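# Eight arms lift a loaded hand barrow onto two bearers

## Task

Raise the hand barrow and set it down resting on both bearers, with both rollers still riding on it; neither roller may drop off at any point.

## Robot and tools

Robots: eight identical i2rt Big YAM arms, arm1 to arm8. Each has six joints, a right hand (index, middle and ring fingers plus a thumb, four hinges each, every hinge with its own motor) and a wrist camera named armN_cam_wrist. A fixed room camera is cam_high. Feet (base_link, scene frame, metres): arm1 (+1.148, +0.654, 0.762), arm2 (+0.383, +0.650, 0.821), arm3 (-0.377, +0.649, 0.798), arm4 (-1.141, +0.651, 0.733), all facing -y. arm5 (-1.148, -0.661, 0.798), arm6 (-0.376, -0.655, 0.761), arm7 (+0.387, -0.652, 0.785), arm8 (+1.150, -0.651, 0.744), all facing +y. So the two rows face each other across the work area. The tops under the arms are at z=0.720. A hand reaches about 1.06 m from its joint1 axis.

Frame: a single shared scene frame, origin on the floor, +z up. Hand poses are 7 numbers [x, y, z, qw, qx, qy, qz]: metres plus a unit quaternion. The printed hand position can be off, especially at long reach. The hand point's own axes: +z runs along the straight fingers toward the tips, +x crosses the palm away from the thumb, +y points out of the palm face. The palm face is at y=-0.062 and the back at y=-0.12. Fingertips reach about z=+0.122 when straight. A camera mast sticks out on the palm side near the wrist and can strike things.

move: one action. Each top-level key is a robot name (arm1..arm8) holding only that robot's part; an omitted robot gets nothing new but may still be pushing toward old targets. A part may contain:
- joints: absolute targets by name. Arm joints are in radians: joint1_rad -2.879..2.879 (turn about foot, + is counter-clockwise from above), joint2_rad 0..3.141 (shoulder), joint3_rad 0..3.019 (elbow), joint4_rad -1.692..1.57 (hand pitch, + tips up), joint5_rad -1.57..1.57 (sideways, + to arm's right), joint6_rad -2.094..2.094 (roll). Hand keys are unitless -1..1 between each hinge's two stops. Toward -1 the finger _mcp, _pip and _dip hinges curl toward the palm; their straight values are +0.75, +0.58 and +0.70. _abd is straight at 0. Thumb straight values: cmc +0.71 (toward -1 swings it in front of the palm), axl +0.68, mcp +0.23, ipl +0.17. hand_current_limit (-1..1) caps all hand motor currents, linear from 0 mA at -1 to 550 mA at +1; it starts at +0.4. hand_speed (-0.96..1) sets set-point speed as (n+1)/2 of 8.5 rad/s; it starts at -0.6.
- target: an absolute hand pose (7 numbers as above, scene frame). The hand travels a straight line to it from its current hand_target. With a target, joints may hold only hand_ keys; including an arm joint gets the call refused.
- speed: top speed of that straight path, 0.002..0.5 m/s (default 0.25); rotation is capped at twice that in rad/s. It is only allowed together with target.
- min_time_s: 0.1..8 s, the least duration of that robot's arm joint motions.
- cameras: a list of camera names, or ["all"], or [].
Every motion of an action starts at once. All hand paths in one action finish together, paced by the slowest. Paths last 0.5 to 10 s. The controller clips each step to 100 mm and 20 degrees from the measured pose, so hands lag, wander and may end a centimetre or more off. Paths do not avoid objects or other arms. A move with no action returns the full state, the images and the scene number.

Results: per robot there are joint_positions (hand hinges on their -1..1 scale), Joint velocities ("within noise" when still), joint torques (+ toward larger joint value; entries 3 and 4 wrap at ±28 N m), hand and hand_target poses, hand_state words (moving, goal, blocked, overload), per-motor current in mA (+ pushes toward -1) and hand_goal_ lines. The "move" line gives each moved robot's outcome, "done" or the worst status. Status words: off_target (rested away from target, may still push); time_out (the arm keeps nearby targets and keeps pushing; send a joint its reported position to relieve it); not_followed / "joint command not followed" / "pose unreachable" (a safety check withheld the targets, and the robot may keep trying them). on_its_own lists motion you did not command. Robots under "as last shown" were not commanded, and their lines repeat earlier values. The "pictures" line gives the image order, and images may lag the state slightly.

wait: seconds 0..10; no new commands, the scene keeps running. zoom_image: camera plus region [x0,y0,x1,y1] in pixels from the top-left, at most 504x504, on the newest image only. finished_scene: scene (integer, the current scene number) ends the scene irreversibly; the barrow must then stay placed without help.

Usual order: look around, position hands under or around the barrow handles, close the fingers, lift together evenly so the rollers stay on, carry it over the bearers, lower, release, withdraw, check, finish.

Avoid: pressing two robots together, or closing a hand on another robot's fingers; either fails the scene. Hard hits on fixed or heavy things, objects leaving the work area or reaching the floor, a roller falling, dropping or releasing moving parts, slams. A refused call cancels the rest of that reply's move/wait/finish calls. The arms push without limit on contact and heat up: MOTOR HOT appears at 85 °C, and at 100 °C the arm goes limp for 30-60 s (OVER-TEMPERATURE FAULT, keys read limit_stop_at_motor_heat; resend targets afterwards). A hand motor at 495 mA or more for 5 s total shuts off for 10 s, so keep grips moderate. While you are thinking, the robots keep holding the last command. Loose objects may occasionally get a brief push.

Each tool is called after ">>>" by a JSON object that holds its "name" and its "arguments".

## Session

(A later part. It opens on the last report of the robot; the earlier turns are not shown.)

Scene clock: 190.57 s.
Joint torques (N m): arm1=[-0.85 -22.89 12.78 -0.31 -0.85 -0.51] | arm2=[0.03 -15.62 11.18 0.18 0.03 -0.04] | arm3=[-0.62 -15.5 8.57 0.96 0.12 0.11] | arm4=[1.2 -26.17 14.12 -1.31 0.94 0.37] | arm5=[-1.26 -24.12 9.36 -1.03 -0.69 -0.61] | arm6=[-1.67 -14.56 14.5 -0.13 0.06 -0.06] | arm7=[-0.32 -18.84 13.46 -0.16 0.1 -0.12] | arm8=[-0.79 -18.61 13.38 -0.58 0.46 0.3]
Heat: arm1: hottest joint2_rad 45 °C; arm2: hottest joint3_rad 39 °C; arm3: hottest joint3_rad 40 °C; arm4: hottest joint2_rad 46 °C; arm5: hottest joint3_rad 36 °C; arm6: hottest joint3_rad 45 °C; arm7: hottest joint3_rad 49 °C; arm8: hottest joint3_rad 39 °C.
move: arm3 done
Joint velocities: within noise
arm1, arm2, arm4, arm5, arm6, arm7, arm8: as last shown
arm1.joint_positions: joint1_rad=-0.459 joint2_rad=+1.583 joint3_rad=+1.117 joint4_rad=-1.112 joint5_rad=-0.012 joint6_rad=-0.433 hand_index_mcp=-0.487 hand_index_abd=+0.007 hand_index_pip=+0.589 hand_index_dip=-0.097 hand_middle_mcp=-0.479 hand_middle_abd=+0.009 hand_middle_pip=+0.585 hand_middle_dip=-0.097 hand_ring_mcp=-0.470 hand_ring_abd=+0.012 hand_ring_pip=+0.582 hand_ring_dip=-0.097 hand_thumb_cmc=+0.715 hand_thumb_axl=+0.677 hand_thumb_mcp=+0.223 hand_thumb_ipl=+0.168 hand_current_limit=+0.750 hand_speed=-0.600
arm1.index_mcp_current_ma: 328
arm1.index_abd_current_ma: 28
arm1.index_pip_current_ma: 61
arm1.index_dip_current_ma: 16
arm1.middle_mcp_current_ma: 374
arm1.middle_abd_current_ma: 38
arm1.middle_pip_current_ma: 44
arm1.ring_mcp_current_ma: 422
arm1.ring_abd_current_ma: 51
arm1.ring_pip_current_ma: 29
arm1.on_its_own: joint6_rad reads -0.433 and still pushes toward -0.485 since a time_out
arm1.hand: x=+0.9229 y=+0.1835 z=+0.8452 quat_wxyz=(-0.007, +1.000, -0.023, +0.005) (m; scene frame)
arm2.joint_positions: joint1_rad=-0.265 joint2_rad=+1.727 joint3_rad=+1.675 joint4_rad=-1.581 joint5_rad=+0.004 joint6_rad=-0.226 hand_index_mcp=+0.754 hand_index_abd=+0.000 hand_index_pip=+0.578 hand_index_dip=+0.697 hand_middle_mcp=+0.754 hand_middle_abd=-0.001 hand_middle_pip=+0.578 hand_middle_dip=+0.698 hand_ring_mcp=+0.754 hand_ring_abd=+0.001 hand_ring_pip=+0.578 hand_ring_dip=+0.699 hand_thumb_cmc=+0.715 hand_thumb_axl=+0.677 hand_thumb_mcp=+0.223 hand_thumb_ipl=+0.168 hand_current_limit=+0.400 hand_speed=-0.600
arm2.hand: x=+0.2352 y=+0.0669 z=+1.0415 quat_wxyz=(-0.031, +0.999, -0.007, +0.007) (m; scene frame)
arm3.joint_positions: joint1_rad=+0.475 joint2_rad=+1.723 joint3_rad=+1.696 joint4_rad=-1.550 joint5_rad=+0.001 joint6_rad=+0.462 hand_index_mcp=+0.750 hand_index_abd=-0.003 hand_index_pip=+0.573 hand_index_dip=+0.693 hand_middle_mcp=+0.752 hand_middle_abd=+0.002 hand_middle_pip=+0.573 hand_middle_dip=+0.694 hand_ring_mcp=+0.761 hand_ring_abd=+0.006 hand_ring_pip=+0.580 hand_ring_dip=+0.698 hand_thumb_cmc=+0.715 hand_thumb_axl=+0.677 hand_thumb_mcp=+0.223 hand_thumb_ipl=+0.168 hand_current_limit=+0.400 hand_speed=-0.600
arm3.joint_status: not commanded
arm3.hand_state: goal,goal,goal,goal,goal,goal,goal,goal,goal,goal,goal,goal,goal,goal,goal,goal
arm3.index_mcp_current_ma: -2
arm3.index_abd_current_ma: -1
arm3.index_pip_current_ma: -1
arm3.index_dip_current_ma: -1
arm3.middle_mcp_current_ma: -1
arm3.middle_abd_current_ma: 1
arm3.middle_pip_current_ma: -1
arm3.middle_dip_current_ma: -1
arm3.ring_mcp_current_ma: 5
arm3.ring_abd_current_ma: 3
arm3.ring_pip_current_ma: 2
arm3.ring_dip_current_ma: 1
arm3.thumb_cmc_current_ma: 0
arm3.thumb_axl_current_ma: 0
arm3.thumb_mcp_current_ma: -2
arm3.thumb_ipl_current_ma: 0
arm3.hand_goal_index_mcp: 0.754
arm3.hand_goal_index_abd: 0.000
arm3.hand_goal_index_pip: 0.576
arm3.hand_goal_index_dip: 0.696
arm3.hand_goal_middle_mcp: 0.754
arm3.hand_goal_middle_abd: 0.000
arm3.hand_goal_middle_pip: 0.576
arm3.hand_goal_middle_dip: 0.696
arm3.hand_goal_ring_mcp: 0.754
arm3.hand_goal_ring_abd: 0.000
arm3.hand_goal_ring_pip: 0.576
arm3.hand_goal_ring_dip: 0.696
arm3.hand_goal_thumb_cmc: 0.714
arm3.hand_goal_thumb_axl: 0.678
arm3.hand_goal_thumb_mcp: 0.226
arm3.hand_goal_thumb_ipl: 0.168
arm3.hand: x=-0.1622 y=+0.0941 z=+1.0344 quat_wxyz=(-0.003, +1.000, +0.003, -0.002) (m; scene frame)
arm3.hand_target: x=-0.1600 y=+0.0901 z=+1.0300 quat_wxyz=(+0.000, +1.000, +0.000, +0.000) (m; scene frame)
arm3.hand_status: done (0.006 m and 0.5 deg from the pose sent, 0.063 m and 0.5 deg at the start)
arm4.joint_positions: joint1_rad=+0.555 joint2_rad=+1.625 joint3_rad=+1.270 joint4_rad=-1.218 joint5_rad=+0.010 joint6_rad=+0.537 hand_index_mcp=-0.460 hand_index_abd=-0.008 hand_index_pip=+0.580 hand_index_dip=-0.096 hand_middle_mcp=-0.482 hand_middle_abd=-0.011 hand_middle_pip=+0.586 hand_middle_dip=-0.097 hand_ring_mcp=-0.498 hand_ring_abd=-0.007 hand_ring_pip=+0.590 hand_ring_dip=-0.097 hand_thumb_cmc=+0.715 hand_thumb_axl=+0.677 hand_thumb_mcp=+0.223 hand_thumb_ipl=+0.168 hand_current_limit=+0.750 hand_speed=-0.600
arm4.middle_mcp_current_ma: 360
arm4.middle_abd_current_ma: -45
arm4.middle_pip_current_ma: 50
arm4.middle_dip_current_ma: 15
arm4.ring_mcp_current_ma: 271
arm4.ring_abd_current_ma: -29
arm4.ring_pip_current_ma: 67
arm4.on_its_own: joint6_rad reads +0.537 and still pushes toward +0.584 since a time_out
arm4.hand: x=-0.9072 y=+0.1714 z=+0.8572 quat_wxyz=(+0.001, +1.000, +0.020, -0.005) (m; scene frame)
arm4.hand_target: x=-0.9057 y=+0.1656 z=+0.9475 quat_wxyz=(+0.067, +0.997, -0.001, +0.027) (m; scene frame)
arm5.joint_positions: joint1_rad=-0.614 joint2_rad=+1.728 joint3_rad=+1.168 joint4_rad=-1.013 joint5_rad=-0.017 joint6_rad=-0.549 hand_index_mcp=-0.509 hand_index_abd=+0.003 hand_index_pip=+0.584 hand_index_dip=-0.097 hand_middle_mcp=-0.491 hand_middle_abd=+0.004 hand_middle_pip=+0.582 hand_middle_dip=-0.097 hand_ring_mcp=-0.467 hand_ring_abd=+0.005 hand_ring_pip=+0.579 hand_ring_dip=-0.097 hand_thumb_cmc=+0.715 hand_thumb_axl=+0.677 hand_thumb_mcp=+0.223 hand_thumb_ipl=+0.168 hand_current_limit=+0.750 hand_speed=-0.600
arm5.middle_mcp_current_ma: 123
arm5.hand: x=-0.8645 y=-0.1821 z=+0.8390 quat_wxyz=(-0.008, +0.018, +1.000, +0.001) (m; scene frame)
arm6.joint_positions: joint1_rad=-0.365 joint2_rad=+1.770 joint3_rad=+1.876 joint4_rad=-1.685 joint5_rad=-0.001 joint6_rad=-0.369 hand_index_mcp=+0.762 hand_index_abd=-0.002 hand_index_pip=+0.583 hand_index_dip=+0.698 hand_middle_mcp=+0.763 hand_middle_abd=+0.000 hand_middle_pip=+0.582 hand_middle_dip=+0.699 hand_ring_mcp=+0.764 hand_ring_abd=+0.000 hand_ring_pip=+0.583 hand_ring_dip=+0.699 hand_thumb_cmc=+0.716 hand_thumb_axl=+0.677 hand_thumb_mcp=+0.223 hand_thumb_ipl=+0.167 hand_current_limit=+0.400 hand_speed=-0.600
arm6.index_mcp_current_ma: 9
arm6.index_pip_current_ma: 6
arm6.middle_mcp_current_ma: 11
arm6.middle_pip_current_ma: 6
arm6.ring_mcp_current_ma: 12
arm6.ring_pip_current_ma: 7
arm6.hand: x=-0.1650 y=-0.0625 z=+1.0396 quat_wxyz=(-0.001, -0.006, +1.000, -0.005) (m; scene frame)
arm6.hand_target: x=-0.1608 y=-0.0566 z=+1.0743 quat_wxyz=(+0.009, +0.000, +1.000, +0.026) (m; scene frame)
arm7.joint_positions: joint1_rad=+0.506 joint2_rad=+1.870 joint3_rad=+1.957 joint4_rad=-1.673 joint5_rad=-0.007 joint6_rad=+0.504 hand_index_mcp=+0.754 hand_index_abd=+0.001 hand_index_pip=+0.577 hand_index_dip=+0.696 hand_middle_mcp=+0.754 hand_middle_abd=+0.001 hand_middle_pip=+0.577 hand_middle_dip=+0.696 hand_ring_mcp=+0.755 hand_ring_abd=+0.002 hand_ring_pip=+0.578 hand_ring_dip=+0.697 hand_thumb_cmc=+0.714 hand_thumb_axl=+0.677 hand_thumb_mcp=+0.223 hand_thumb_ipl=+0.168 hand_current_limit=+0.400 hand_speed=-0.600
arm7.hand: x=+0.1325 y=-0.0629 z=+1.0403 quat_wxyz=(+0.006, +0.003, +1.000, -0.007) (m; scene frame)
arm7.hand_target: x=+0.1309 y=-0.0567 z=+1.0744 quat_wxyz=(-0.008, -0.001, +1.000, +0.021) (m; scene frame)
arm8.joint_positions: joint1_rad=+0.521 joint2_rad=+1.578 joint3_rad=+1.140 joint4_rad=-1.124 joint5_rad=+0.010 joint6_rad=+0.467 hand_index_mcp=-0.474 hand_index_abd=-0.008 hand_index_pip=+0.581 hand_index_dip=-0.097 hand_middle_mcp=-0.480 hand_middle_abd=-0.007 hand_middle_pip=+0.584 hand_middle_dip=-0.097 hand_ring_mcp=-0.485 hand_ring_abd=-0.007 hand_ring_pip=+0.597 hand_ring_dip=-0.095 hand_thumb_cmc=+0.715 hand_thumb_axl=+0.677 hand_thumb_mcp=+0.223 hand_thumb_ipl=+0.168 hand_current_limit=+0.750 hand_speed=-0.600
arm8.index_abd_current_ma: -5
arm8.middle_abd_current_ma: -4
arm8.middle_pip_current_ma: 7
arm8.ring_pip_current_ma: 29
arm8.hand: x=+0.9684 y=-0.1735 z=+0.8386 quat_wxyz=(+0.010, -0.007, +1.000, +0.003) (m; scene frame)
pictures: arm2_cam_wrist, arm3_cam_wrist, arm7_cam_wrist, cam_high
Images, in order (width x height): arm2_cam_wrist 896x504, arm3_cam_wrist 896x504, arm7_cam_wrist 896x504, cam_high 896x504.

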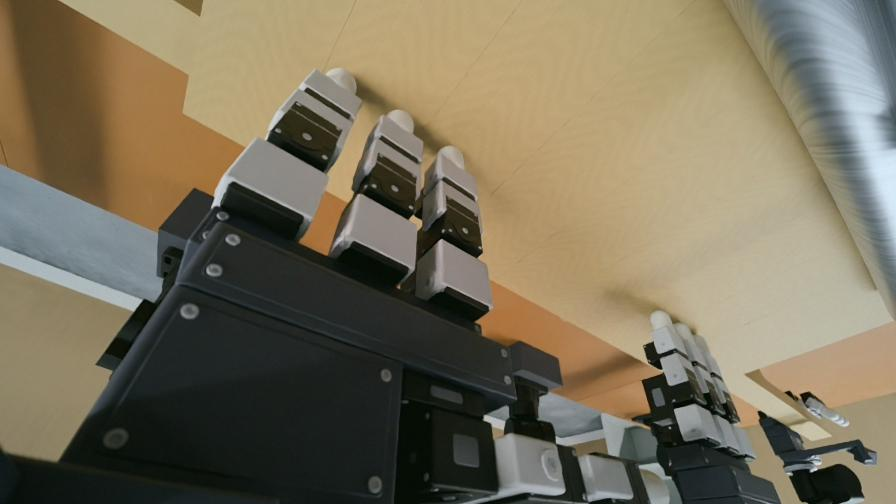

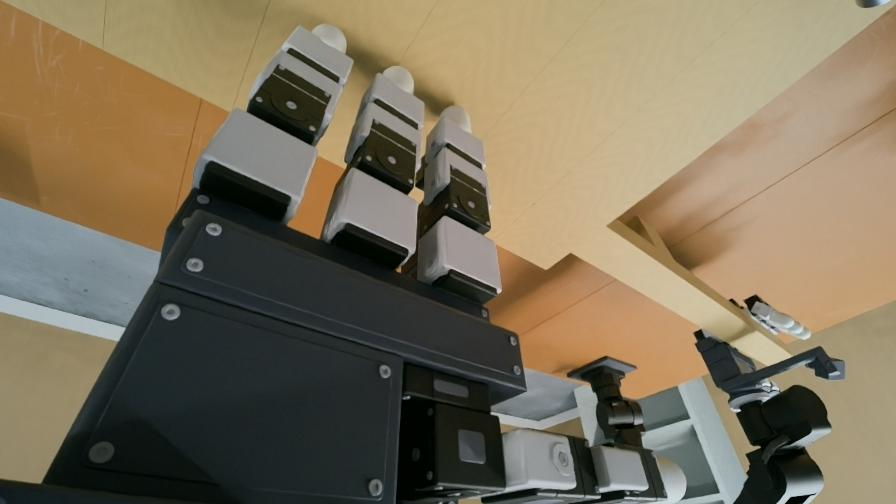

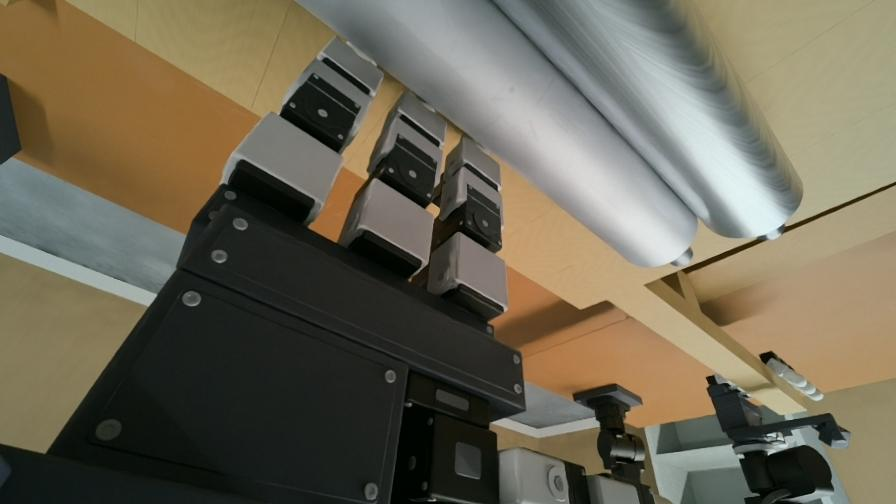

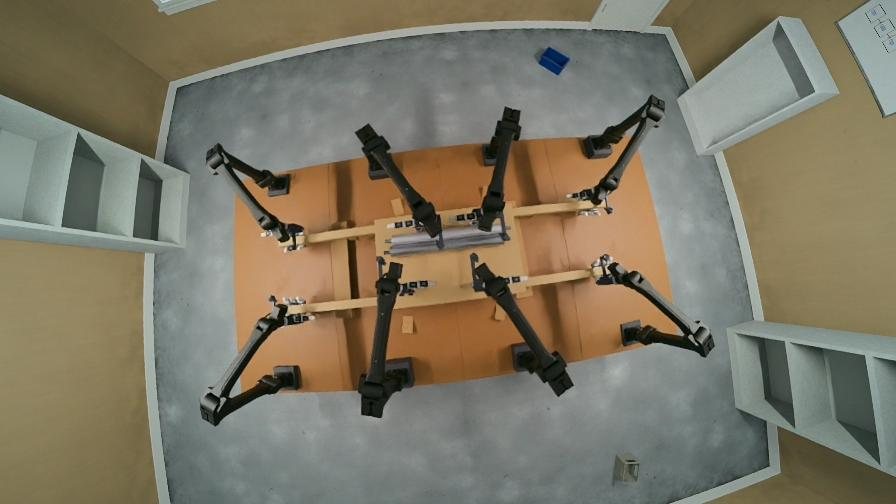

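>>> {"name": "move", "arguments": {"cameras": ["cam_high"]}}

Scene clock: 193.60 s.
Joint torques (N m): arm1=[-0.91 -22.77 12.74 -0.34 -0.85 -0.52] | arm2=[0.03 -15.79 11.14 0.17 0.04 -0.03] | arm3=[-0.44 -15.27 8.53 0.99 0.11 0.09] | arm4=[1.14 -26.23 14.11 -1.36 0.94 0.36] | arm5=[-1.32 -24.06 9.39 -1.06 -0.69 -0.6] | arm6=[-1.73 -14.68 14.52 -0.12 0.06 -0.06] | arm7=[-0.32 -18.84 13.45 -0.17 0.1 -0.11] | arm8=[-0.73 -18.61 13.41 -0.57 0.46 0.31]
Heat: arm1: hottest joint2_rad 45 °C; arm2: hottest joint3_rad 39 °C; arm3: hottest joint3_rad 40 °C; arm4: hottest joint2_rad 46 °C; arm5: hottest joint2_rad 36 °C; arm6: hottest joint3_rad 45 °C; arm7: hottest joint3_rad 49 °C; arm8: hottest joint3_rad 39 °C.
Joint velocities: within noise
arm1.joint_positions: joint1_rad=-0.459 joint2_rad=+1.583 joint3_rad=+1.117 joint4_rad=-1.112 joint5_rad=-0.012 joint6_rad=-0.433 hand_index_mcp=-0.487 hand_index_abd=+0.007 hand_index_pip=+0.589 hand_index_dip=-0.097 hand_middle_mcp=-0.479 hand_middle_abd=+0.009 hand_middle_pip=+0.585 hand_middle_dip=-0.097 hand_ring_mcp=-0.470 hand_ring_abd=+0.012 hand_ring_pip=+0.582 hand_ring_dip=-0.097 hand_thumb_cmc=+0.715 hand_thumb_axl=+0.677 hand_thumb_mcp=+0.223 hand_thumb_ipl=+0.168 hand_current_limit=+0.750 hand_speed=-0.600
arm1.joint_status: not commanded
arm1.hand_state: blocked,goal,goal,goal,blocked,goal,goal,goal,blocked,goal,goal,goal,goal,goal,goal,goal
arm1.index_mcp_current_ma: 328
arm1.index_abd_current_ma: 28
arm1.index_pip_current_ma: 61
arm1.index_dip_current_ma: 16
arm1.middle_mcp_current_ma: 374
arm1.middle_abd_current_ma: 38
arm1.middle_pip_current_ma: 44
arm1.middle_dip_current_ma: 14
arm1.ring_mcp_current_ma: 422
arm1.ring_abd_current_ma: 51
arm1.ring_pip_current_ma: 29
arm1.ring_dip_current_ma: 14
arm1.thumb_cmc_current_ma: 2
arm1.thumb_axl_current_ma: -4
arm1.thumb_mcp_current_ma: -18
arm1.thumb_ipl_current_ma: -2
arm1.hand_goal_index_mcp: -0.550
arm1.hand_goal_index_abd: 0.000
arm1.hand_goal_index_pip: 0.576
arm1.hand_goal_index_dip: -0.100
arm1.hand_goal_middle_mcp: -0.550
arm1.hand_goal_middle_abd: 0.000
arm1.hand_goal_middle_pip: 0.576
arm1.hand_goal_middle_dip: -0.100
arm1.hand_goal_ring_mcp: -0.550
arm1.hand_goal_ring_abd: 0.000
arm1.hand_goal_ring_pip: 0.576
arm1.hand_goal_ring_dip: -0.100
arm1.hand_goal_thumb_cmc: 0.714
arm1.hand_goal_thumb_axl: 0.678
arm1.hand_goal_thumb_mcp: 0.226
arm1.hand_goal_thumb_ipl: 0.168
arm1.on_its_own: joint6_rad reads -0.433 and still pushes toward -0.485 since a time_out
arm1.hand: x=+0.9229 y=+0.1835 z=+0.8452 quat_wxyz=(-0.007, +1.000, -0.023, +0.005) (m; scene frame)
arm1.hand_target: x=+0.9221 y=+0.1712 z=+0.9293 quat_wxyz=(+0.062, +0.998, +0.001, -0.020) (m; scene frame)
arm1.hand_status: not commanded
arm2.joint_positions: joint1_rad=-0.265 joint2_rad=+1.727 joint3_rad=+1.675 joint4_rad=-1.581 joint5_rad=+0.004 joint6_rad=-0.226 hand_index_mcp=+0.754 hand_index_abd=+0.000 hand_index_pip=+0.578 hand_index_dip=+0.697 hand_middle_mcp=+0.754 hand_middle_abd=-0.001 hand_middle_pip=+0.578 hand_middle_dip=+0.698 hand_ring_mcp=+0.754 hand_ring_abd=+0.001 hand_ring_pip=+0.578 hand_ring_dip=+0.699 hand_thumb_cmc=+0.715 hand_thumb_axl=+0.677 hand_thumb_mcp=+0.223 hand_thumb_ipl=+0.168 hand_current_limit=+0.400 hand_speed=-0.600
arm2.joint_status: not commanded
arm2.hand_state: goal,goal,goal,goal,goal,goal,goal,goal,goal,goal,goal,goal,goal,goal,goal,goal
arm2.index_mcp_current_ma: 0
arm2.index_abd_current_ma: 0
arm2.index_pip_current_ma: 0
arm2.index_dip_current_ma: 0
arm2.middle_mcp_current_ma: 0
arm2.middle_abd_current_ma: 0
arm2.middle_pip_current_ma: 0
arm2.middle_dip_current_ma: 0
arm2.ring_mcp_current_ma: 0
arm2.ring_abd_current_ma: 0
arm2.ring_pip_current_ma: 0
arm2.ring_dip_current_ma: 0
arm2.thumb_cmc_current_ma: 0
arm2.thumb_axl_current_ma: 0
arm2.thumb_mcp_current_ma: 0
arm2.thumb_ipl_current_ma: 0
arm2.hand_goal_index_mcp: 0.754
arm2.hand_goal_index_abd: 0.000
arm2.hand_goal_index_pip: 0.576
arm2.hand_goal_index_dip: 0.696
arm2.hand_goal_middle_mcp: 0.754
arm2.hand_goal_middle_abd: 0.000
arm2.hand_goal_middle_pip: 0.576
arm2.hand_goal_middle_dip: 0.696
arm2.hand_goal_ring_mcp: 0.754
arm2.hand_goal_ring_abd: 0.000
arm2.hand_goal_ring_pip: 0.576
arm2.hand_goal_ring_dip: 0.696
arm2.hand_goal_thumb_cmc: 0.714
arm2.hand_goal_thumb_axl: 0.678
arm2.hand_goal_thumb_mcp: 0.226
arm2.hand_goal_thumb_ipl: 0.168
arm2.hand: x=+0.2352 y=+0.0669 z=+1.0415 quat_wxyz=(-0.031, +0.999, -0.007, +0.007) (m; scene frame)
arm2.hand_target: x=+0.2403 y=+0.0515 z=+1.0701 quat_wxyz=(+0.000, +1.000, +0.000, +0.000) (m; scene frame)
arm2.hand_status: not commanded
arm3.joint_positions: joint1_rad=+0.475 joint2_rad=+1.723 joint3_rad=+1.696 joint4_rad=-1.550 joint5_rad=+0.001 joint6_rad=+0.462 hand_index_mcp=+0.750 hand_index_abd=-0.003 hand_index_pip=+0.573 hand_index_dip=+0.693 hand_middle_mcp=+0.752 hand_middle_abd=+0.002 hand_middle_pip=+0.573 hand_middle_dip=+0.694 hand_ring_mcp=+0.761 hand_ring_abd=+0.006 hand_ring_pip=+0.580 hand_ring_dip=+0.698 hand_thumb_cmc=+0.715 hand_thumb_axl=+0.677 hand_thumb_mcp=+0.223 hand_thumb_ipl=+0.168 hand_current_limit=+0.400 hand_speed=-0.600
arm3.joint_status: not commanded
arm3.hand_state: goal,goal,goal,goal,goal,goal,goal,goal,goal,goal,goal,goal,goal,goal,goal,goal
arm3.index_mcp_current_ma: -2
arm3.index_abd_current_ma: -1
arm3.index_pip_current_ma: -1
arm3.index_dip_current_ma: -1
arm3.middle_mcp_current_ma: -1
arm3.middle_abd_current_ma: 1
arm3.middle_pip_current_ma: -1
arm3.middle_dip_current_ma: -1
arm3.ring_mcp_current_ma: 5
arm3.ring_abd_current_ma: 3
arm3.ring_pip_current_ma: 2
arm3.ring_dip_current_ma: 1
arm3.thumb_cmc_current_ma: 0
arm3.thumb_axl_current_ma: 0
arm3.thumb_mcp_current_ma: -2
arm3.thumb_ipl_current_ma: 0
arm3.hand_goal_index_mcp: 0.754
arm3.hand_goal_index_abd: 0.000
arm3.hand_goal_index_pip: 0.576
arm3.hand_goal_index_dip: 0.696
arm3.hand_goal_middle_mcp: 0.754
arm3.hand_goal_middle_abd: 0.000
arm3.hand_goal_middle_pip: 0.576
arm3.hand_goal_middle_dip: 0.696
arm3.hand_goal_ring_mcp: 0.754
arm3.hand_goal_ring_abd: 0.000
arm3.hand_goal_ring_pip: 0.576
arm3.hand_goal_ring_dip: 0.696
arm3.hand_goal_thumb_cmc: 0.714
arm3.hand_goal_thumb_axl: 0.678
arm3.hand_goal_thumb_mcp: 0.226
arm3.hand_goal_thumb_ipl: 0.168
arm3.hand: x=-0.1622 y=+0.0941 z=+1.0344 quat_wxyz=(-0.003, +1.000, +0.003, -0.002) (m; scene frame)
arm3.hand_target: x=-0.1600 y=+0.0901 z=+1.0300 quat_wxyz=(+0.000, +1.000, +0.000, +0.000) (m; scene frame)
arm3.hand_status: done (0.006 m and 0.5 deg from the pose sent, 0.063 m and 0.5 deg at the start)
arm4.joint_positions: joint1_rad=+0.555 joint2_rad=+1.625 joint3_rad=+1.270 joint4_rad=-1.218 joint5_rad=+0.010 joint6_rad=+0.537 hand_index_mcp=-0.460 hand_index_abd=-0.008 hand_index_pip=+0.580 hand_index_dip=-0.096 hand_middle_mcp=-0.482 hand_middle_abd=-0.011 hand_middle_pip=+0.586 hand_middle_dip=-0.097 hand_ring_mcp=-0.498 hand_ring_abd=-0.007 hand_ring_pip=+0.590 hand_ring_dip=-0.097 hand_thumb_cmc=+0.715 hand_thumb_axl=+0.677 hand_thumb_mcp=+0.223 hand_thumb_ipl=+0.168 hand_current_limit=+0.750 hand_speed=-0.600
arm4.joint_status: not commanded
arm4.hand_state: blocked,goal,goal,goal,blocked,goal,goal,goal,blocked,goal,goal,goal,goal,goal,goal,goal
arm4.index_mcp_current_ma: 478
arm4.index_abd_current_ma: -35
arm4.index_pip_current_ma: 20
arm4.index_dip_current_ma: 17
arm4.middle_mcp_current_ma: 360
arm4.middle_abd_current_ma: -45
arm4.middle_pip_current_ma: 50
arm4.middle_dip_current_ma: 15
arm4.ring_mcp_current_ma: 271
arm4.ring_abd_current_ma: -29
arm4.ring_pip_current_ma: 67
arm4.ring_dip_current_ma: 14
arm4.thumb_cmc_current_ma: 5
arm4.thumb_axl_current_ma: -4
arm4.thumb_mcp_current_ma: -16
arm4.thumb_ipl_current_ma: -2
arm4.hand_goal_index_mcp: -0.550
arm4.hand_goal_index_abd: 0.000
arm4.hand_goal_index_pip: 0.576
arm4.hand_goal_index_dip: -0.100
arm4.hand_goal_middle_mcp: -0.550
arm4.hand_goal_middle_abd: 0.000
arm4.hand_goal_middle_pip: 0.576
arm4.hand_goal_middle_dip: -0.100
arm4.hand_goal_ring_mcp: -0.550
arm4.hand_goal_ring_abd: 0.000
arm4.hand_goal_ring_pip: 0.576
arm4.hand_goal_ring_dip: -0.100
arm4.hand_goal_thumb_cmc: 0.714
arm4.hand_goal_thumb_axl: 0.678
arm4.hand_goal_thumb_mcp: 0.226
arm4.hand_goal_thumb_ipl: 0.168
arm4.on_its_own: joint6_rad reads +0.537 and still pushes toward +0.584 since a time_out
arm4.hand: x=-0.9072 y=+0.1714 z=+0.8572 quat_wxyz=(+0.001, +1.000, +0.020, -0.005) (m; scene frame)
arm4.hand_target: x=-0.9057 y=+0.1656 z=+0.9475 quat_wxyz=(+0.067, +0.997, -0.001, +0.027) (m; scene frame)
arm4.hand_status: not commanded
arm5.joint_positions: joint1_rad=-0.614 joint2_rad=+1.728 joint3_rad=+1.168 joint4_rad=-1.013 joint5_rad=-0.017 joint6_rad=-0.549 hand_index_mcp=-0.509 hand_index_abd=+0.003 hand_index_pip=+0.584 hand_index_dip=-0.097 hand_middle_mcp=-0.491 hand_middle_abd=+0.004 hand_middle_pip=+0.582 hand_middle_dip=-0.097 hand_ring_mcp=-0.467 hand_ring_abd=+0.005 hand_ring_pip=+0.579 hand_ring_dip=-0.097 hand_thumb_cmc=+0.715 hand_thumb_axl=+0.677 hand_thumb_mcp=+0.223 hand_thumb_ipl=+0.168 hand_current_limit=+0.750 hand_speed=-0.600
arm5.joint_status: not commanded
arm5.hand_state: blocked,goal,goal,goal,blocked,goal,goal,goal,blocked,goal,goal,goal,goal,goal,goal,goal
arm5.index_mcp_current_ma: 70
arm5.index_abd_current_ma: 1
arm5.index_pip_current_ma: 5
arm5.index_dip_current_ma: 1
arm5.middle_mcp_current_ma: 123
arm5.middle_abd_current_ma: 2
arm5.middle_pip_current_ma: 4
arm5.middle_dip_current_ma: 1
arm5.ring_mcp_current_ma: 207
arm5.ring_abd_current_ma: 2
arm5.ring_pip_current_ma: 1
arm5.ring_dip_current_ma: 1
arm5.thumb_cmc_current_ma: 0
arm5.thumb_axl_current_ma: 0
arm5.thumb_mcp_current_ma: -1
arm5.thumb_ipl_current_ma: 0
arm5.hand_goal_index_mcp: -0.550
arm5.hand_goal_index_abd: 0.000
arm5.hand_goal_index_pip: 0.576
arm5.hand_goal_index_dip: -0.100
arm5.hand_goal_middle_mcp: -0.550
arm5.hand_goal_middle_abd: 0.000
arm5.hand_goal_middle_pip: 0.576
arm5.hand_goal_middle_dip: -0.100
arm5.hand_goal_ring_mcp: -0.550
arm5.hand_goal_ring_abd: 0.000
arm5.hand_goal_ring_pip: 0.576
arm5.hand_goal_ring_dip: -0.100
arm5.hand_goal_thumb_cmc: 0.714
arm5.hand_goal_thumb_axl: 0.678
arm5.hand_goal_thumb_mcp: 0.226
arm5.hand_goal_thumb_ipl: 0.168
arm5.hand: x=-0.8645 y=-0.1821 z=+0.8390 quat_wxyz=(-0.008, +0.018, +1.000, +0.001) (m; scene frame)
arm5.hand_target: x=-0.8597 y=-0.1773 z=+0.9096 quat_wxyz=(+0.016, -0.001, +0.999, +0.049) (m; scene frame)
arm5.hand_status: not commanded
arm6.joint_positions: joint1_rad=-0.365 joint2_rad=+1.770 joint3_rad=+1.876 joint4_rad=-1.685 joint5_rad=-0.001 joint6_rad=-0.369 hand_index_mcp=+0.762 hand_index_abd=-0.002 hand_index_pip=+0.583 hand_index_dip=+0.698 hand_middle_mcp=+0.763 hand_middle_abd=+0.000 hand_middle_pip=+0.582 hand_middle_dip=+0.699 hand_ring_mcp=+0.764 hand_ring_abd=+0.000 hand_ring_pip=+0.583 hand_ring_dip=+0.699 hand_thumb_cmc=+0.716 hand_thumb_axl=+0.677 hand_thumb_mcp=+0.223 hand_thumb_ipl=+0.167 hand_current_limit=+0.400 hand_speed=-0.600
arm6.joint_status: not commanded
arm6.hand_state: goal,goal,goal,goal,goal,goal,goal,goal,goal,goal,goal,goal,goal,goal,goal,goal
arm6.index_mcp_current_ma: 9
arm6.index_abd_current_ma: -1
arm6.index_pip_current_ma: 6
arm6.index_dip_current_ma: 1
arm6.middle_mcp_current_ma: 11
arm6.middle_abd_current_ma: 0
arm6.middle_pip_current_ma: 6
arm6.middle_dip_current_ma: 2
arm6.ring_mcp_current_ma: 12
arm6.ring_abd_current_ma: 0
arm6.ring_pip_current_ma: 7
arm6.ring_dip_current_ma: 2
arm6.thumb_cmc_current_ma: 1
arm6.thumb_axl_current_ma: 0
arm6.thumb_mcp_current_ma: -3
arm6.thumb_ipl_current_ma: -1
arm6.hand_goal_index_mcp: 0.754
arm6.hand_goal_index_abd: 0.000
arm6.hand_goal_index_pip: 0.576
arm6.hand_goal_index_dip: 0.696
arm6.hand_goal_middle_mcp: 0.754
arm6.hand_goal_middle_abd: 0.000
arm6.hand_goal_middle_pip: 0.576
arm6.hand_goal_middle_dip: 0.696
arm6.hand_goal_ring_mcp: 0.754
arm6.hand_goal_ring_abd: 0.000
arm6.hand_goal_ring_pip: 0.576
arm6.hand_goal_ring_dip: 0.696
arm6.hand_goal_thumb_cmc: 0.714
arm6.hand_goal_thumb_axl: 0.678
arm6.hand_goal_thumb_mcp: 0.226
arm6.hand_goal_thumb_ipl: 0.168
arm6.hand: x=-0.1650 y=-0.0625 z=+1.0396 quat_wxyz=(-0.001, -0.006, +1.000, -0.005) (m; scene frame)
arm6.hand_target: x=-0.1608 y=-0.0566 z=+1.0743 quat_wxyz=(+0.009, +0.000, +1.000, +0.026) (m; scene frame)
arm6.hand_status: not commanded
arm7.joint_positions: joint1_rad=+0.506 joint2_rad=+1.870 joint3_rad=+1.957 joint4_rad=-1.673 joint5_rad=-0.007 joint6_rad=+0.504 hand_index_mcp=+0.754 hand_index_abd=+0.001 hand_index_pip=+0.577 hand_index_dip=+0.696 hand_middle_mcp=+0.754 hand_middle_abd=+0.001 hand_middle_pip=+0.577 hand_middle_dip=+0.696 hand_ring_mcp=+0.755 hand_ring_abd=+0.002 hand_ring_pip=+0.578 hand_ring_dip=+0.697 hand_thumb_cmc=+0.714 hand_thumb_axl=+0.677 hand_thumb_mcp=+0.223 hand_thumb_ipl=+0.168 hand_current_limit=+0.400 hand_speed=-0.600
arm7.joint_status: not commanded
arm7.hand_state: goal,goal,goal,goal,goal,goal,goal,goal,goal,goal,goal,goal,goal,goal,goal,goal
arm7.index_mcp_current_ma: 0
arm7.index_abd_current_ma: 0
arm7.index_pip_current_ma: 0
arm7.index_dip_current_ma: 0
arm7.middle_mcp_current_ma: 0
arm7.middle_abd_current_ma: 0
arm7.middle_pip_current_ma: 0
arm7.middle_dip_current_ma: 0
arm7.ring_mcp_current_ma: 0
arm7.ring_abd_current_ma: 0
arm7.ring_pip_current_ma: 0
arm7.ring_dip_current_ma: 0
arm7.thumb_cmc_current_ma: 0
arm7.thumb_axl_current_ma: 0
arm7.thumb_mcp_current_ma: 0
arm7.thumb_ipl_current_ma: 0
arm7.hand_goal_index_mcp: 0.754
arm7.hand_goal_index_abd: 0.000
arm7.hand_goal_index_pip: 0.576
arm7.hand_goal_index_dip: 0.696
arm7.hand_goal_middle_mcp: 0.754
arm7.hand_goal_middle_abd: 0.000
arm7.hand_goal_middle_pip: 0.576
arm7.hand_goal_middle_dip: 0.696
arm7.hand_goal_ring_mcp: 0.754
arm7.hand_goal_ring_abd: 0.000
arm7.hand_goal_ring_pip: 0.576
arm7.hand_goal_ring_dip: 0.696
arm7.hand_goal_thumb_cmc: 0.714
arm7.hand_goal_thumb_axl: 0.678
arm7.hand_goal_thumb_mcp: 0.226
arm7.hand_goal_thumb_ipl: 0.168
arm7.hand: x=+0.1325 y=-0.0629 z=+1.0403 quat_wxyz=(+0.006, +0.003, +1.000, -0.007) (m; scene frame)
arm7.hand_target: x=+0.1309 y=-0.0567 z=+1.0744 quat_wxyz=(-0.008, -0.001, +1.000, +0.021) (m; scene frame)
arm7.hand_status: not commanded
arm8.joint_positions: joint1_rad=+0.521 joint2_rad=+1.578 joint3_rad=+1.140 joint4_rad=-1.124 joint5_rad=+0.010 joint6_rad=+0.467 hand_index_mcp=-0.474 hand_index_abd=-0.008 hand_index_pip=+0.581 hand_index_dip=-0.097 hand_middle_mcp=-0.480 hand_middle_abd=-0.007 hand_middle_pip=+0.584 hand_middle_dip=-0.097 hand_ring_mcp=-0.485 hand_ring_abd=-0.007 hand_ring_pip=+0.597 hand_ring_dip=-0.095 hand_thumb_cmc=+0.715 hand_thumb_axl=+0.677 hand_thumb_mcp=+0.223 hand_thumb_ipl=+0.168 hand_current_limit=+0.750 hand_speed=-0.600
arm8.joint_status: not commanded
arm8.hand_state: blocked,goal,goal,goal,blocked,goal,goal,goal,blocked,goal,blocked,goal,goal,goal,goal,goal
arm8.index_mcp_current_ma: 207
arm8.index_abd_current_ma: -5
arm8.index_pip_current_ma: 4
arm8.index_dip_current_ma: 2
arm8.middle_mcp_current_ma: 181
arm8.middle_abd_current_ma: -4
arm8.middle_pip_current_ma: 7
arm8.middle_dip_current_ma: 2
arm8.ring_mcp_current_ma: 165
arm8.ring_abd_current_ma: -4
arm8.ring_pip_current_ma: 29
arm8.ring_dip_current_ma: 4
arm8.thumb_cmc_current_ma: 0
arm8.thumb_axl_current_ma: 0
arm8.thumb_mcp_current_ma: -2
arm8.thumb_ipl_current_ma: 0
arm8.hand_goal_index_mcp: -0.550
arm8.hand_goal_index_abd: 0.000
arm8.hand_goal_index_pip: 0.576
arm8.hand_goal_index_dip: -0.100
arm8.hand_goal_middle_mcp: -0.550
arm8.hand_goal_middle_abd: 0.000
arm8.hand_goal_middle_pip: 0.576
arm8.hand_goal_middle_dip: -0.100
arm8.hand_goal_ring_mcp: -0.550
arm8.hand_goal_ring_abd: 0.000
arm8.hand_goal_ring_pip: 0.576
arm8.hand_goal_ring_dip: -0.100
arm8.hand_goal_thumb_cmc: 0.714
arm8.hand_goal_thumb_axl: 0.678
arm8.hand_goal_thumb_mcp: 0.226
arm8.hand_goal_thumb_ipl: 0.168
arm8.hand: x=+0.9684 y=-0.1735 z=+0.8386 quat_wxyz=(+0.010, -0.007, +1.000, +0.003) (m; scene frame)
arm8.hand_target: x=+0.9613 y=-0.1670 z=+0.9007 quat_wxyz=(-0.013, +0.000, +0.999, +0.051) (m; scene frame)
arm8.hand_status: not commanded
pictures: cam_high
Images, in order (width x height): cam_high 896x504.

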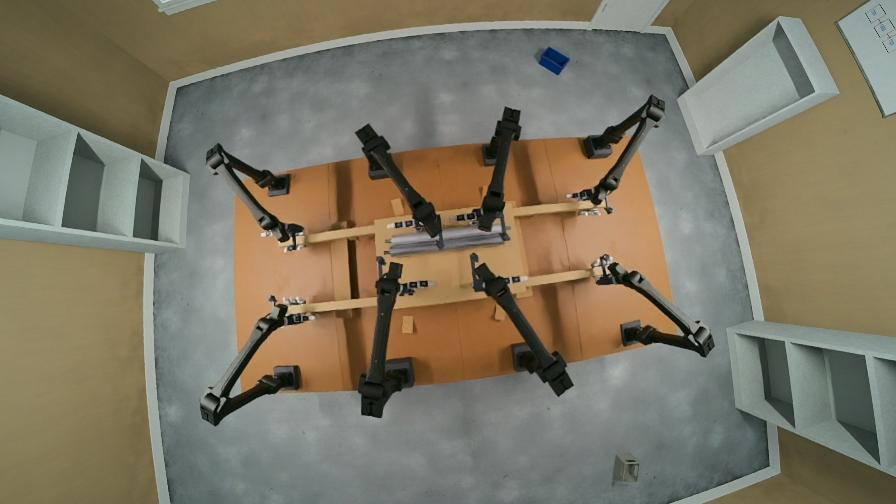

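>>> {"name": "move", "arguments": {"arm1": {"target": [0.987, 0.171, 0.925, 0.062, 0.998, 0.001, -0.020], "speed": 0.04}, "arm4": {"target": [-0.841, 0.166, 0.951, 0.067, 0.997, -0.001, 0.027], "speed": 0.04}, "arm5": {"target": [-0.795, -0.177, 0.917, 0.016, -0.001, 0.999, 0.049], "speed": 0.04}, "arm8": {"target": [1.026, -0.167, 0.898, -0.013, 0.0, 0.999, 0.051], "speed": 0.04}, "arm2": {"target": [0.305, 0.0515, 1.07, 0, 1, 0, 0], "speed": 0.04}, "arm3": {"target": [-0.095, 0.090, 1.03, 0, 1, 0, 0], "speed": 0.04}, "arm6": {"target": [-0.096, -0.0566, 1.0743, 0.009, 0, 1, 0.026], "speed": 0.04}, "arm7": {"target": [0.196, -0.0567, 1.0744, -0.008, -0.001, 1, 0.021], "speed": 0.04}, "cameras": ["cam_high"]}}

Scene clock: 197.57 s.
Joint torques (N m): arm1=[0.67 -21.54 11.71 0.43 -0.48 -0.12] | arm2=[-0.03 -17.73 8.36 0.35 0.09 0.1] | arm3=[0.09 -14.45 11.38 0.25 0.03 0.09] | arm4=[1.26 -23.65 16.61 -1.39 1.27 0.32] | arm5=[-1.67 -21.77 13.65 -1.48 -0.84 -0.61] | arm6=[-1.96 -12.51 15.04 -0.01 0.03 -0.23] | arm7=[-1.08 -18.02 9.28 0.81 -0.01 -0.15] | arm8=[-2.78 -18.61 12.18 -0.06 0.29 -0.02]
Heat: arm1: hottest joint2_rad 45 °C; arm2: hottest joint3_rad 39 °C; arm3: hottest joint3_rad 40 °C; arm4: hottest joint2_rad 47 °C; arm5: hottest joint2_rad 36 °C; arm6: hottest joint3_rad 46 °C; arm7: hottest joint3_rad 49 °C; arm8: hottest joint3_rad 39 °C.
move: arm1 off_target; arm2 off_target; arm3 off_target; arm4 off_target; arm5 off_target; arm6 off_target; arm7 off_target; arm8 off_target
Joint velocities: within noise
arm1.joint_positions: joint1_rad=-0.331 joint2_rad=+1.513 joint3_rad=+1.037 joint4_rad=-1.103 joint5_rad=+0.001 joint6_rad=-0.326 hand_index_mcp=-0.480 hand_index_abd=+0.009 hand_index_pip=+0.589 hand_index_dip=-0.097 hand_middle_mcp=-0.475 hand_middle_abd=+0.009 hand_middle_pip=+0.586 hand_middle_dip=-0.097 hand_ring_mcp=-0.470 hand_ring_abd=+0.012 hand_ring_pip=+0.582 hand_ring_dip=-0.097 hand_thumb_cmc=+0.715 hand_thumb_axl=+0.677 hand_thumb_mcp=+0.223 hand_thumb_ipl=+0.168 hand_current_limit=+0.750 hand_speed=-0.600
arm1.joint_status: not commanded
arm1.hand_state: blocked,goal,goal,goal,blocked,goal,goal,goal,blocked,goal,goal,goal,goal,goal,goal,goal
arm1.index_mcp_current_ma: 369
arm1.index_abd_current_ma: 39
arm1.index_pip_current_ma: 64
arm1.index_dip_current_ma: 16
arm1.middle_mcp_current_ma: 392
arm1.middle_abd_current_ma: 39
arm1.middle_pip_current_ma: 50
arm1.middle_dip_current_ma: 14
arm1.ring_mcp_current_ma: 422
arm1.ring_abd_current_ma: 52
arm1.ring_pip_current_ma: 29
arm1.ring_dip_current_ma: 14
arm1.thumb_cmc_current_ma: 2
arm1.thumb_axl_current_ma: -4
arm1.thumb_mcp_current_ma: -18
arm1.thumb_ipl_current_ma: -2
arm1.hand_goal_index_mcp: -0.550
arm1.hand_goal_index_abd: 0.000
arm1.hand_goal_index_pip: 0.576
arm1.hand_goal_index_dip: -0.100
arm1.hand_goal_middle_mcp: -0.550
arm1.hand_goal_middle_abd: 0.000
arm1.hand_goal_middle_pip: 0.576
arm1.hand_goal_middle_dip: -0.100
arm1.hand_goal_ring_mcp: -0.550
arm1.hand_goal_ring_abd: 0.000
arm1.hand_goal_ring_pip: 0.576
arm1.hand_goal_ring_dip: -0.100
arm1.hand_goal_thumb_cmc: 0.714
arm1.hand_goal_thumb_axl: 0.678
arm1.hand_goal_thumb_mcp: 0.226
arm1.hand_goal_thumb_ipl: 0.168
arm1.hand: x=+0.9830 y=+0.1883 z=+0.8456 quat_wxyz=(-0.011, +1.000, -0.012, -0.001) (m; scene frame)
arm1.hand_target: x=+0.9872 y=+0.1731 z=+0.9209 quat_wxyz=(+0.062, +0.998, +0.001, -0.020) (m; scene frame)
arm1.hand_status: off_target (0.081 m and 8.7 deg from the pose sent, 0.103 m and 8.9 deg at the start)
arm2.joint_positions: joint1_rad=-0.142 joint2_rad=+1.721 joint3_rad=+1.675 joint4_rad=-1.576 joint5_rad=+0.003 joint6_rad=-0.119 hand_index_mcp=+0.754 hand_index_abd=+0.000 hand_index_pip=+0.578 hand_index_dip=+0.697 hand_middle_mcp=+0.754 hand_middle_abd=-0.001 hand_middle_pip=+0.578 hand_middle_dip=+0.698 hand_ring_mcp=+0.754 hand_ring_abd=+0.001 hand_ring_pip=+0.578 hand_ring_dip=+0.699 hand_thumb_cmc=+0.715 hand_thumb_axl=+0.677 hand_thumb_mcp=+0.223 hand_thumb_ipl=+0.168 hand_current_limit=+0.400 hand_speed=-0.600
arm2.joint_status: not commanded
arm2.hand_state: goal,goal,goal,goal,goal,goal,goal,goal,goal,goal,goal,goal,goal,goal,goal,goal
arm2.index_mcp_current_ma: 0
arm2.index_abd_current_ma: 0
arm2.index_pip_current_ma: 0
arm2.index_dip_current_ma: 0
arm2.middle_mcp_current_ma: 0
arm2.middle_abd_current_ma: 0
arm2.middle_pip_current_ma: 0
arm2.middle_dip_current_ma: 0
arm2.ring_mcp_current_ma: 0
arm2.ring_abd_current_ma: 0
arm2.ring_pip_current_ma: 0
arm2.ring_dip_current_ma: 0
arm2.thumb_cmc_current_ma: 0
arm2.thumb_axl_current_ma: 0
arm2.thumb_mcp_current_ma: 0
arm2.thumb_ipl_current_ma: 0
arm2.hand_goal_index_mcp: 0.754
arm2.hand_goal_index_abd: 0.000
arm2.hand_goal_index_pip: 0.576
arm2.hand_goal_index_dip: 0.696
arm2.hand_goal_middle_mcp: 0.754
arm2.hand_goal_middle_abd: 0.000
arm2.hand_goal_middle_pip: 0.576
arm2.hand_goal_middle_dip: 0.696
arm2.hand_goal_ring_mcp: 0.754
arm2.hand_goal_ring_abd: 0.000
arm2.hand_goal_ring_pip: 0.576
arm2.hand_goal_ring_dip: 0.696
arm2.hand_goal_thumb_cmc: 0.714
arm2.hand_goal_thumb_axl: 0.678
arm2.hand_goal_thumb_mcp: 0.226
arm2.hand_goal_thumb_ipl: 0.168
arm2.hand: x=+0.2985 y=+0.0544 z=+1.0458 quat_wxyz=(-0.026, +1.000, +0.001, +0.004) (m; scene frame)
arm2.hand_target: x=+0.3050 y=+0.0519 z=+1.0698 quat_wxyz=(+0.000, +1.000, +0.000, +0.000) (m; scene frame)
arm2.hand_status: off_target (0.025 m and 3.0 deg from the pose sent, 0.077 m and 3.8 deg at the start)
arm3.joint_positions: joint1_rad=+0.570 joint2_rad=+1.783 joint3_rad=+1.782 joint4_rad=-1.564 joint5_rad=+0.003 joint6_rad=+0.563 hand_index_mcp=+0.754 hand_index_abd=+0.000 hand_index_pip=+0.576 hand_index_dip=+0.695 hand_middle_mcp=+0.758 hand_middle_abd=+0.007 hand_middle_pip=+0.578 hand_middle_dip=+0.696 hand_ring_mcp=+0.749 hand_ring_abd=+0.011 hand_ring_pip=+0.572 hand_ring_dip=+0.693 hand_thumb_cmc=+0.715 hand_thumb_axl=+0.677 hand_thumb_mcp=+0.223 hand_thumb_ipl=+0.168 hand_current_limit=+0.400 hand_speed=-0.600
arm3.joint_status: not commanded
arm3.hand_state: goal,goal,goal,goal,goal,goal,goal,goal,goal,goal,goal,goal,goal,goal,goal,goal
arm3.index_mcp_current_ma: 0
arm3.index_abd_current_ma: 0
arm3.index_pip_current_ma: 0
arm3.index_dip_current_ma: 0
arm3.middle_mcp_current_ma: 2
arm3.middle_abd_current_ma: 4
arm3.middle_pip_current_ma: 1
arm3.middle_dip_current_ma: 0
arm3.ring_mcp_current_ma: -3
arm3.ring_abd_current_ma: 7
arm3.ring_pip_current_ma: -2
arm3.ring_dip_current_ma: -1
arm3.thumb_cmc_current_ma: 0
arm3.thumb_axl_current_ma: 0
arm3.thumb_mcp_current_ma: -2
arm3.thumb_ipl_current_ma: 0
arm3.hand_goal_index_mcp: 0.754
arm3.hand_goal_index_abd: 0.000
arm3.hand_goal_index_pip: 0.576
arm3.hand_goal_index_dip: 0.696
arm3.hand_goal_middle_mcp: 0.754
arm3.hand_goal_middle_abd: 0.000
arm3.hand_goal_middle_pip: 0.576
arm3.hand_goal_middle_dip: 0.696
arm3.hand_goal_ring_mcp: 0.754
arm3.hand_goal_ring_abd: 0.000
arm3.hand_goal_ring_pip: 0.576
arm3.hand_goal_ring_dip: 0.696
arm3.hand_goal_thumb_cmc: 0.714
arm3.hand_goal_thumb_axl: 0.678
arm3.hand_goal_thumb_mcp: 0.226
arm3.hand_goal_thumb_ipl: 0.168
arm3.hand: x=-0.1065 y=+0.0974 z=+1.0372 quat_wxyz=(+0.003, +1.000, -0.001, +0.000) (m; scene frame)
arm3.hand_target: x=-0.0951 y=+0.0905 z=+1.0297 quat_wxyz=(+0.000, +1.000, +0.000, +0.000) (m; scene frame)
arm3.hand_status: off_target (0.015 m and 0.4 deg from the pose sent, 0.068 m and 0.5 deg at the start)
arm4.joint_positions: joint1_rad=+0.659 joint2_rad=+1.665 joint3_rad=+1.340 joint4_rad=-1.232 joint5_rad=+0.013 joint6_rad=+0.651 hand_index_mcp=-0.456 hand_index_abd=-0.010 hand_index_pip=+0.586 hand_index_dip=-0.096 hand_middle_mcp=-0.469 hand_middle_abd=-0.011 hand_middle_pip=+0.590 hand_middle_dip=-0.097 hand_ring_mcp=-0.479 hand_ring_abd=-0.008 hand_ring_pip=+0.598 hand_ring_dip=-0.097 hand_thumb_cmc=+0.715 hand_thumb_axl=+0.677 hand_thumb_mcp=+0.223 hand_thumb_ipl=+0.168 hand_current_limit=+0.750 hand_speed=-0.600
arm4.joint_status: not commanded
arm4.hand_state: blocked,goal,goal,goal,blocked,goal,goal,goal,blocked,goal,blocked,goal,goal,goal,goal,goal
arm4.index_mcp_current_ma: 481
arm4.index_abd_current_ma: -41
arm4.index_pip_current_ma: 47
arm4.index_dip_current_ma: 17
arm4.middle_mcp_current_ma: 430
arm4.middle_abd_current_ma: -46
arm4.middle_pip_current_ma: 69
arm4.middle_dip_current_ma: 15
arm4.ring_mcp_current_ma: 376
arm4.ring_abd_current_ma: -36
arm4.ring_pip_current_ma: 107
arm4.ring_dip_current_ma: 15
arm4.thumb_cmc_current_ma: 5
arm4.thumb_axl_current_ma: -4
arm4.thumb_mcp_current_ma: -16
arm4.thumb_ipl_current_ma: -2
arm4.hand_goal_index_mcp: -0.550
arm4.hand_goal_index_abd: 0.000
arm4.hand_goal_index_pip: 0.576
arm4.hand_goal_index_dip: -0.100
arm4.hand_goal_middle_mcp: -0.550
arm4.hand_goal_middle_abd: 0.000
arm4.hand_goal_middle_pip: 0.576
arm4.hand_goal_middle_dip: -0.100
arm4.hand_goal_ring_mcp: -0.550
arm4.hand_goal_ring_abd: 0.000
arm4.hand_goal_ring_pip: 0.576
arm4.hand_goal_ring_dip: -0.100
arm4.hand_goal_thumb_cmc: 0.714
arm4.hand_goal_thumb_axl: 0.678
arm4.hand_goal_thumb_mcp: 0.226
arm4.hand_goal_thumb_ipl: 0.168
arm4.hand: x=-0.8546 y=+0.1821 z=+0.8656 quat_wxyz=(+0.009, +1.000, +0.015, -0.001) (m; scene frame)
arm4.hand_target: x=-0.8446 y=+0.1702 z=+0.9484 quat_wxyz=(+0.067, +0.997, -0.001, +0.030) (m; scene frame)
arm4.hand_status: off_target (0.088 m and 7.6 deg from the pose sent, 0.115 m and 8.7 deg at the start)
arm5.joint_positions: joint1_rad=-0.713 joint2_rad=+1.771 joint3_rad=+1.236 joint4_rad=-1.040 joint5_rad=-0.021 joint6_rad=-0.653 hand_index_mcp=-0.502 hand_index_abd=+0.005 hand_index_pip=+0.583 hand_index_dip=-0.097 hand_middle_mcp=-0.487 hand_middle_abd=+0.004 hand_middle_pip=+0.582 hand_middle_dip=-0.097 hand_ring_mcp=-0.467 hand_ring_abd=+0.004 hand_ring_pip=+0.579 hand_ring_dip=-0.097 hand_thumb_cmc=+0.715 hand_thumb_axl=+0.677 hand_thumb_mcp=+0.223 hand_thumb_ipl=+0.168 hand_current_limit=+0.750 hand_speed=-0.600
arm5.joint_status: not commanded
arm5.hand_state: blocked,goal,goal,goal,blocked,goal,goal,goal,blocked,goal,goal,goal,goal,goal,goal,goal
arm5.index_mcp_current_ma: 88
arm5.index_abd_current_ma: 2
arm5.index_pip_current_ma: 5
arm5.index_dip_current_ma: 1
arm5.middle_mcp_current_ma: 135
arm5.middle_abd_current_ma: 2
arm5.middle_pip_current_ma: 4
arm5.middle_dip_current_ma: 1
arm5.ring_mcp_current_ma: 207
arm5.ring_abd_current_ma: 2
arm5.ring_pip_current_ma: 1
arm5.ring_dip_current_ma: 1
arm5.thumb_cmc_current_ma: 0
arm5.thumb_axl_current_ma: 0
arm5.thumb_mcp_current_ma: -1
arm5.thumb_ipl_current_ma: 0
arm5.hand_goal_index_mcp: -0.550
arm5.hand_goal_index_abd: 0.000
arm5.hand_goal_index_pip: 0.576
arm5.hand_goal_index_dip: -0.100
arm5.hand_goal_middle_mcp: -0.550
arm5.hand_goal_middle_abd: 0.000
arm5.hand_goal_middle_pip: 0.576
arm5.hand_goal_middle_dip: -0.100
arm5.hand_goal_ring_mcp: -0.550
arm5.hand_goal_ring_abd: 0.000
arm5.hand_goal_ring_pip: 0.576
arm5.hand_goal_ring_dip: -0.100
arm5.hand_goal_thumb_cmc: 0.714
arm5.hand_goal_thumb_axl: 0.678
arm5.hand_goal_thumb_mcp: 0.226
arm5.hand_goal_thumb_ipl: 0.168
arm5.hand: x=-0.8148 y=-0.1937 z=+0.8417 quat_wxyz=(-0.010, +0.016, +1.000, +0.002) (m; scene frame)
arm5.hand_target: x=-0.7972 y=-0.1797 z=+0.9152 quat_wxyz=(+0.019, -0.001, +0.999, +0.049) (m; scene frame)
arm5.hand_status: off_target (0.080 m and 6.4 deg from the pose sent, 0.105 m and 6.5 deg at the start)
arm6.joint_positions: joint1_rad=-0.470 joint2_rad=+1.799 joint3_rad=+1.950 joint4_rad=-1.685 joint5_rad=-0.007 joint6_rad=-0.459 hand_index_mcp=+0.755 hand_index_abd=-0.002 hand_index_pip=+0.579 hand_index_dip=+0.698 hand_middle_mcp=+0.759 hand_middle_abd=-0.001 hand_middle_pip=+0.579 hand_middle_dip=+0.699 hand_ring_mcp=+0.761 hand_ring_abd=-0.003 hand_ring_pip=+0.582 hand_ring_dip=+0.699 hand_thumb_cmc=+0.716 hand_thumb_axl=+0.677 hand_thumb_mcp=+0.223 hand_thumb_ipl=+0.167 hand_current_limit=+0.400 hand_speed=-0.600
arm6.joint_status: not commanded
arm6.hand_state: goal,goal,goal,goal,goal,goal,goal,goal,goal,goal,goal,goal,goal,goal,goal,goal
arm6.index_mcp_current_ma: 1
arm6.index_abd_current_ma: -1
arm6.index_pip_current_ma: 2
arm6.index_dip_current_ma: 1
arm6.middle_mcp_current_ma: 5
arm6.middle_abd_current_ma: 0
arm6.middle_pip_current_ma: 2
arm6.middle_dip_current_ma: 2
arm6.ring_mcp_current_ma: 8
arm6.ring_abd_current_ma: -2
arm6.ring_pip_current_ma: 5
arm6.ring_dip_current_ma: 2
arm6.thumb_cmc_current_ma: 1
arm6.thumb_axl_current_ma: 0
arm6.thumb_mcp_current_ma: -3
arm6.thumb_ipl_current_ma: -1
arm6.hand_goal_index_mcp: 0.754
arm6.hand_goal_index_abd: 0.000
arm6.hand_goal_index_pip: 0.576
arm6.hand_goal_index_dip: 0.696
arm6.hand_goal_middle_mcp: 0.754
arm6.hand_goal_middle_abd: 0.000
arm6.hand_goal_middle_pip: 0.576
arm6.hand_goal_middle_dip: 0.696
arm6.hand_goal_ring_mcp: 0.754
arm6.hand_goal_ring_abd: 0.000
arm6.hand_goal_ring_pip: 0.576
arm6.hand_goal_ring_dip: 0.696
arm6.hand_goal_thumb_cmc: 0.714
arm6.hand_goal_thumb_axl: 0.678
arm6.hand_goal_thumb_mcp: 0.226
arm6.hand_goal_thumb_ipl: 0.168
arm6.hand: x=-0.1045 y=-0.0677 z=+1.0569 quat_wxyz=(+0.006, +0.001, +1.000, +0.017) (m; scene frame)
arm6.hand_target: x=-0.0965 y=-0.0576 z=+1.0740 quat_wxyz=(+0.013, +0.000, +0.999, +0.035) (m; scene frame)
arm6.hand_status: off_target (0.022 m and 1.1 deg from the pose sent, 0.077 m and 3.8 deg at the start; a joint's target at an end of its range on 62 of 68 steps)
arm7.joint_positions: joint1_rad=+0.411 joint2_rad=+1.788 joint3_rad=+1.887 joint4_rad=-1.659 joint5_rad=-0.009 joint6_rad=+0.403 hand_index_mcp=+0.757 hand_index_abd=+0.001 hand_index_pip=+0.578 hand_index_dip=+0.696 hand_middle_mcp=+0.756 hand_middle_abd=+0.001 hand_middle_pip=+0.578 hand_middle_dip=+0.696 hand_ring_mcp=+0.755 hand_ring_abd=+0.002 hand_ring_pip=+0.578 hand_ring_dip=+0.697 hand_thumb_cmc=+0.714 hand_thumb_axl=+0.677 hand_thumb_mcp=+0.223 hand_thumb_ipl=+0.168 hand_current_limit=+0.400 hand_speed=-0.600
arm7.joint_status: not commanded
arm7.hand_state: goal,goal,goal,goal,goal,goal,goal,goal,goal,goal,goal,goal,goal,goal,goal,goal
arm7.index_mcp_current_ma: 0
arm7.index_abd_current_ma: 0
arm7.index_pip_current_ma: 0
arm7.index_dip_current_ma: 0
arm7.middle_mcp_current_ma: 0
arm7.middle_abd_current_ma: 0
arm7.middle_pip_current_ma: 0
arm7.middle_dip_current_ma: 0
arm7.ring_mcp_current_ma: 0
arm7.ring_abd_current_ma: 0
arm7.ring_pip_current_ma: 0
arm7.ring_dip_current_ma: 0
arm7.thumb_cmc_current_ma: 0
arm7.thumb_axl_current_ma: 0
arm7.thumb_mcp_current_ma: 0
arm7.thumb_ipl_current_ma: 0
arm7.hand_goal_index_mcp: 0.754
arm7.hand_goal_index_abd: 0.000
arm7.hand_goal_index_pip: 0.576
arm7.hand_goal_index_dip: 0.696
arm7.hand_goal_middle_mcp: 0.754
arm7.hand_goal_middle_abd: 0.000
arm7.hand_goal_middle_pip: 0.576
arm7.hand_goal_middle_dip: 0.696
arm7.hand_goal_ring_mcp: 0.754
arm7.hand_goal_ring_abd: 0.000
arm7.hand_goal_ring_pip: 0.576
arm7.hand_goal_ring_dip: 0.696
arm7.hand_goal_thumb_cmc: 0.714
arm7.hand_goal_thumb_axl: 0.678
arm7.hand_goal_thumb_mcp: 0.226
arm7.hand_goal_thumb_ipl: 0.168
arm7.hand: x=+0.1898 y=-0.0597 z=+1.0605 quat_wxyz=(-0.001, +0.000, +1.000, +0.005) (m; scene frame)
arm7.hand_target: x=+0.1960 y=-0.0569 z=+1.0743 quat_wxyz=(-0.008, -0.001, +1.000, +0.021) (m; scene frame)
arm7.hand_status: off_target (0.015 m and 2.0 deg from the pose sent, 0.072 m and 3.6 deg at the start)
arm8.joint_positions: joint1_rad=+0.403 joint2_rad=+1.524 joint3_rad=+1.065 joint4_rad=-1.115 joint5_rad=-0.002 joint6_rad=+0.353 hand_index_mcp=-0.474 hand_index_abd=-0.006 hand_index_pip=+0.581 hand_index_dip=-0.097 hand_middle_mcp=-0.480 hand_middle_abd=-0.006 hand_middle_pip=+0.583 hand_middle_dip=-0.097 hand_ring_mcp=-0.485 hand_ring_abd=-0.004 hand_ring_pip=+0.590 hand_ring_dip=-0.095 hand_thumb_cmc=+0.715 hand_thumb_axl=+0.677 hand_thumb_mcp=+0.223 hand_thumb_ipl=+0.168 hand_current_limit=+0.750 hand_speed=-0.600
arm8.joint_status: not commanded
arm8.hand_state: blocked,goal,goal,goal,blocked,goal,goal,goal,blocked,goal,goal,goal,goal,goal,goal,goal
arm8.index_mcp_current_ma: 207
arm8.index_abd_current_ma: -4
arm8.index_pip_current_ma: 4
arm8.index_dip_current_ma: 2
arm8.middle_mcp_current_ma: 181
arm8.middle_abd_current_ma: -4
arm8.middle_pip_current_ma: 6
arm8.middle_dip_current_ma: 2
arm8.ring_mcp_current_ma: 165
arm8.ring_abd_current_ma: -2
arm8.ring_pip_current_ma: 16
arm8.ring_dip_current_ma: 4
arm8.thumb_cmc_current_ma: 0
arm8.thumb_axl_current_ma: 0
arm8.thumb_mcp_current_ma: -2
arm8.thumb_ipl_current_ma: 0
arm8.hand_goal_index_mcp: -0.550
arm8.hand_goal_index_abd: 0.000
arm8.hand_goal_index_pip: 0.576
arm8.hand_goal_index_dip: -0.100
arm8.hand_goal_middle_mcp: -0.550
arm8.hand_goal_middle_abd: 0.000
arm8.hand_goal_middle_pip: 0.576
arm8.hand_goal_middle_dip: -0.100
arm8.hand_goal_ring_mcp: -0.550
arm8.hand_goal_ring_abd: 0.000
arm8.hand_goal_ring_pip: 0.576
arm8.hand_goal_ring_dip: -0.100
arm8.hand_goal_thumb_cmc: 0.714
arm8.hand_goal_thumb_axl: 0.678
arm8.hand_goal_thumb_mcp: 0.226
arm8.hand_goal_thumb_ipl: 0.168
arm8.hand: x=+1.0241 y=-0.1787 z=+0.8339 quat_wxyz=(+0.007, -0.004, +1.000, -0.005) (m; scene frame)
arm8.hand_target: x=+1.0266 y=-0.1683 z=+0.8950 quat_wxyz=(-0.012, +0.000, +0.999, +0.051) (m; scene frame)
arm8.hand_status: off_target (0.065 m and 6.9 deg from the pose sent, 0.083 m and 6.1 deg at the start)
pictures: cam_high
Images, in order (width x height): cam_high 896x504.

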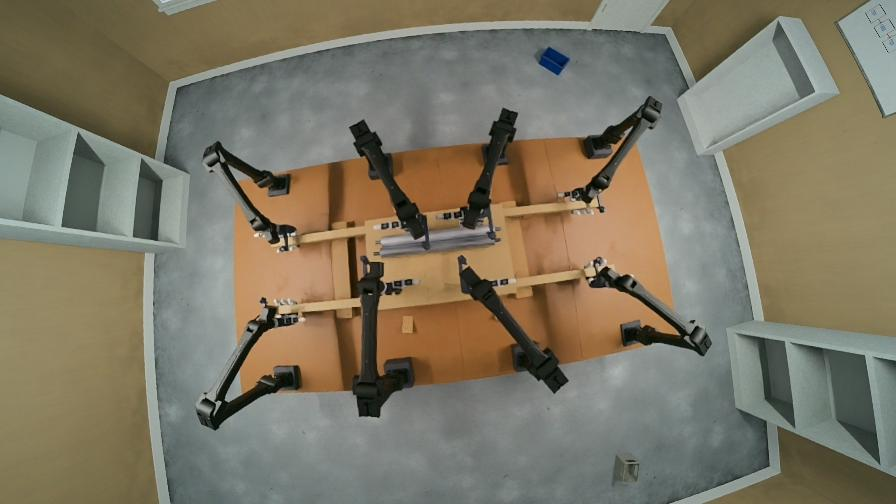

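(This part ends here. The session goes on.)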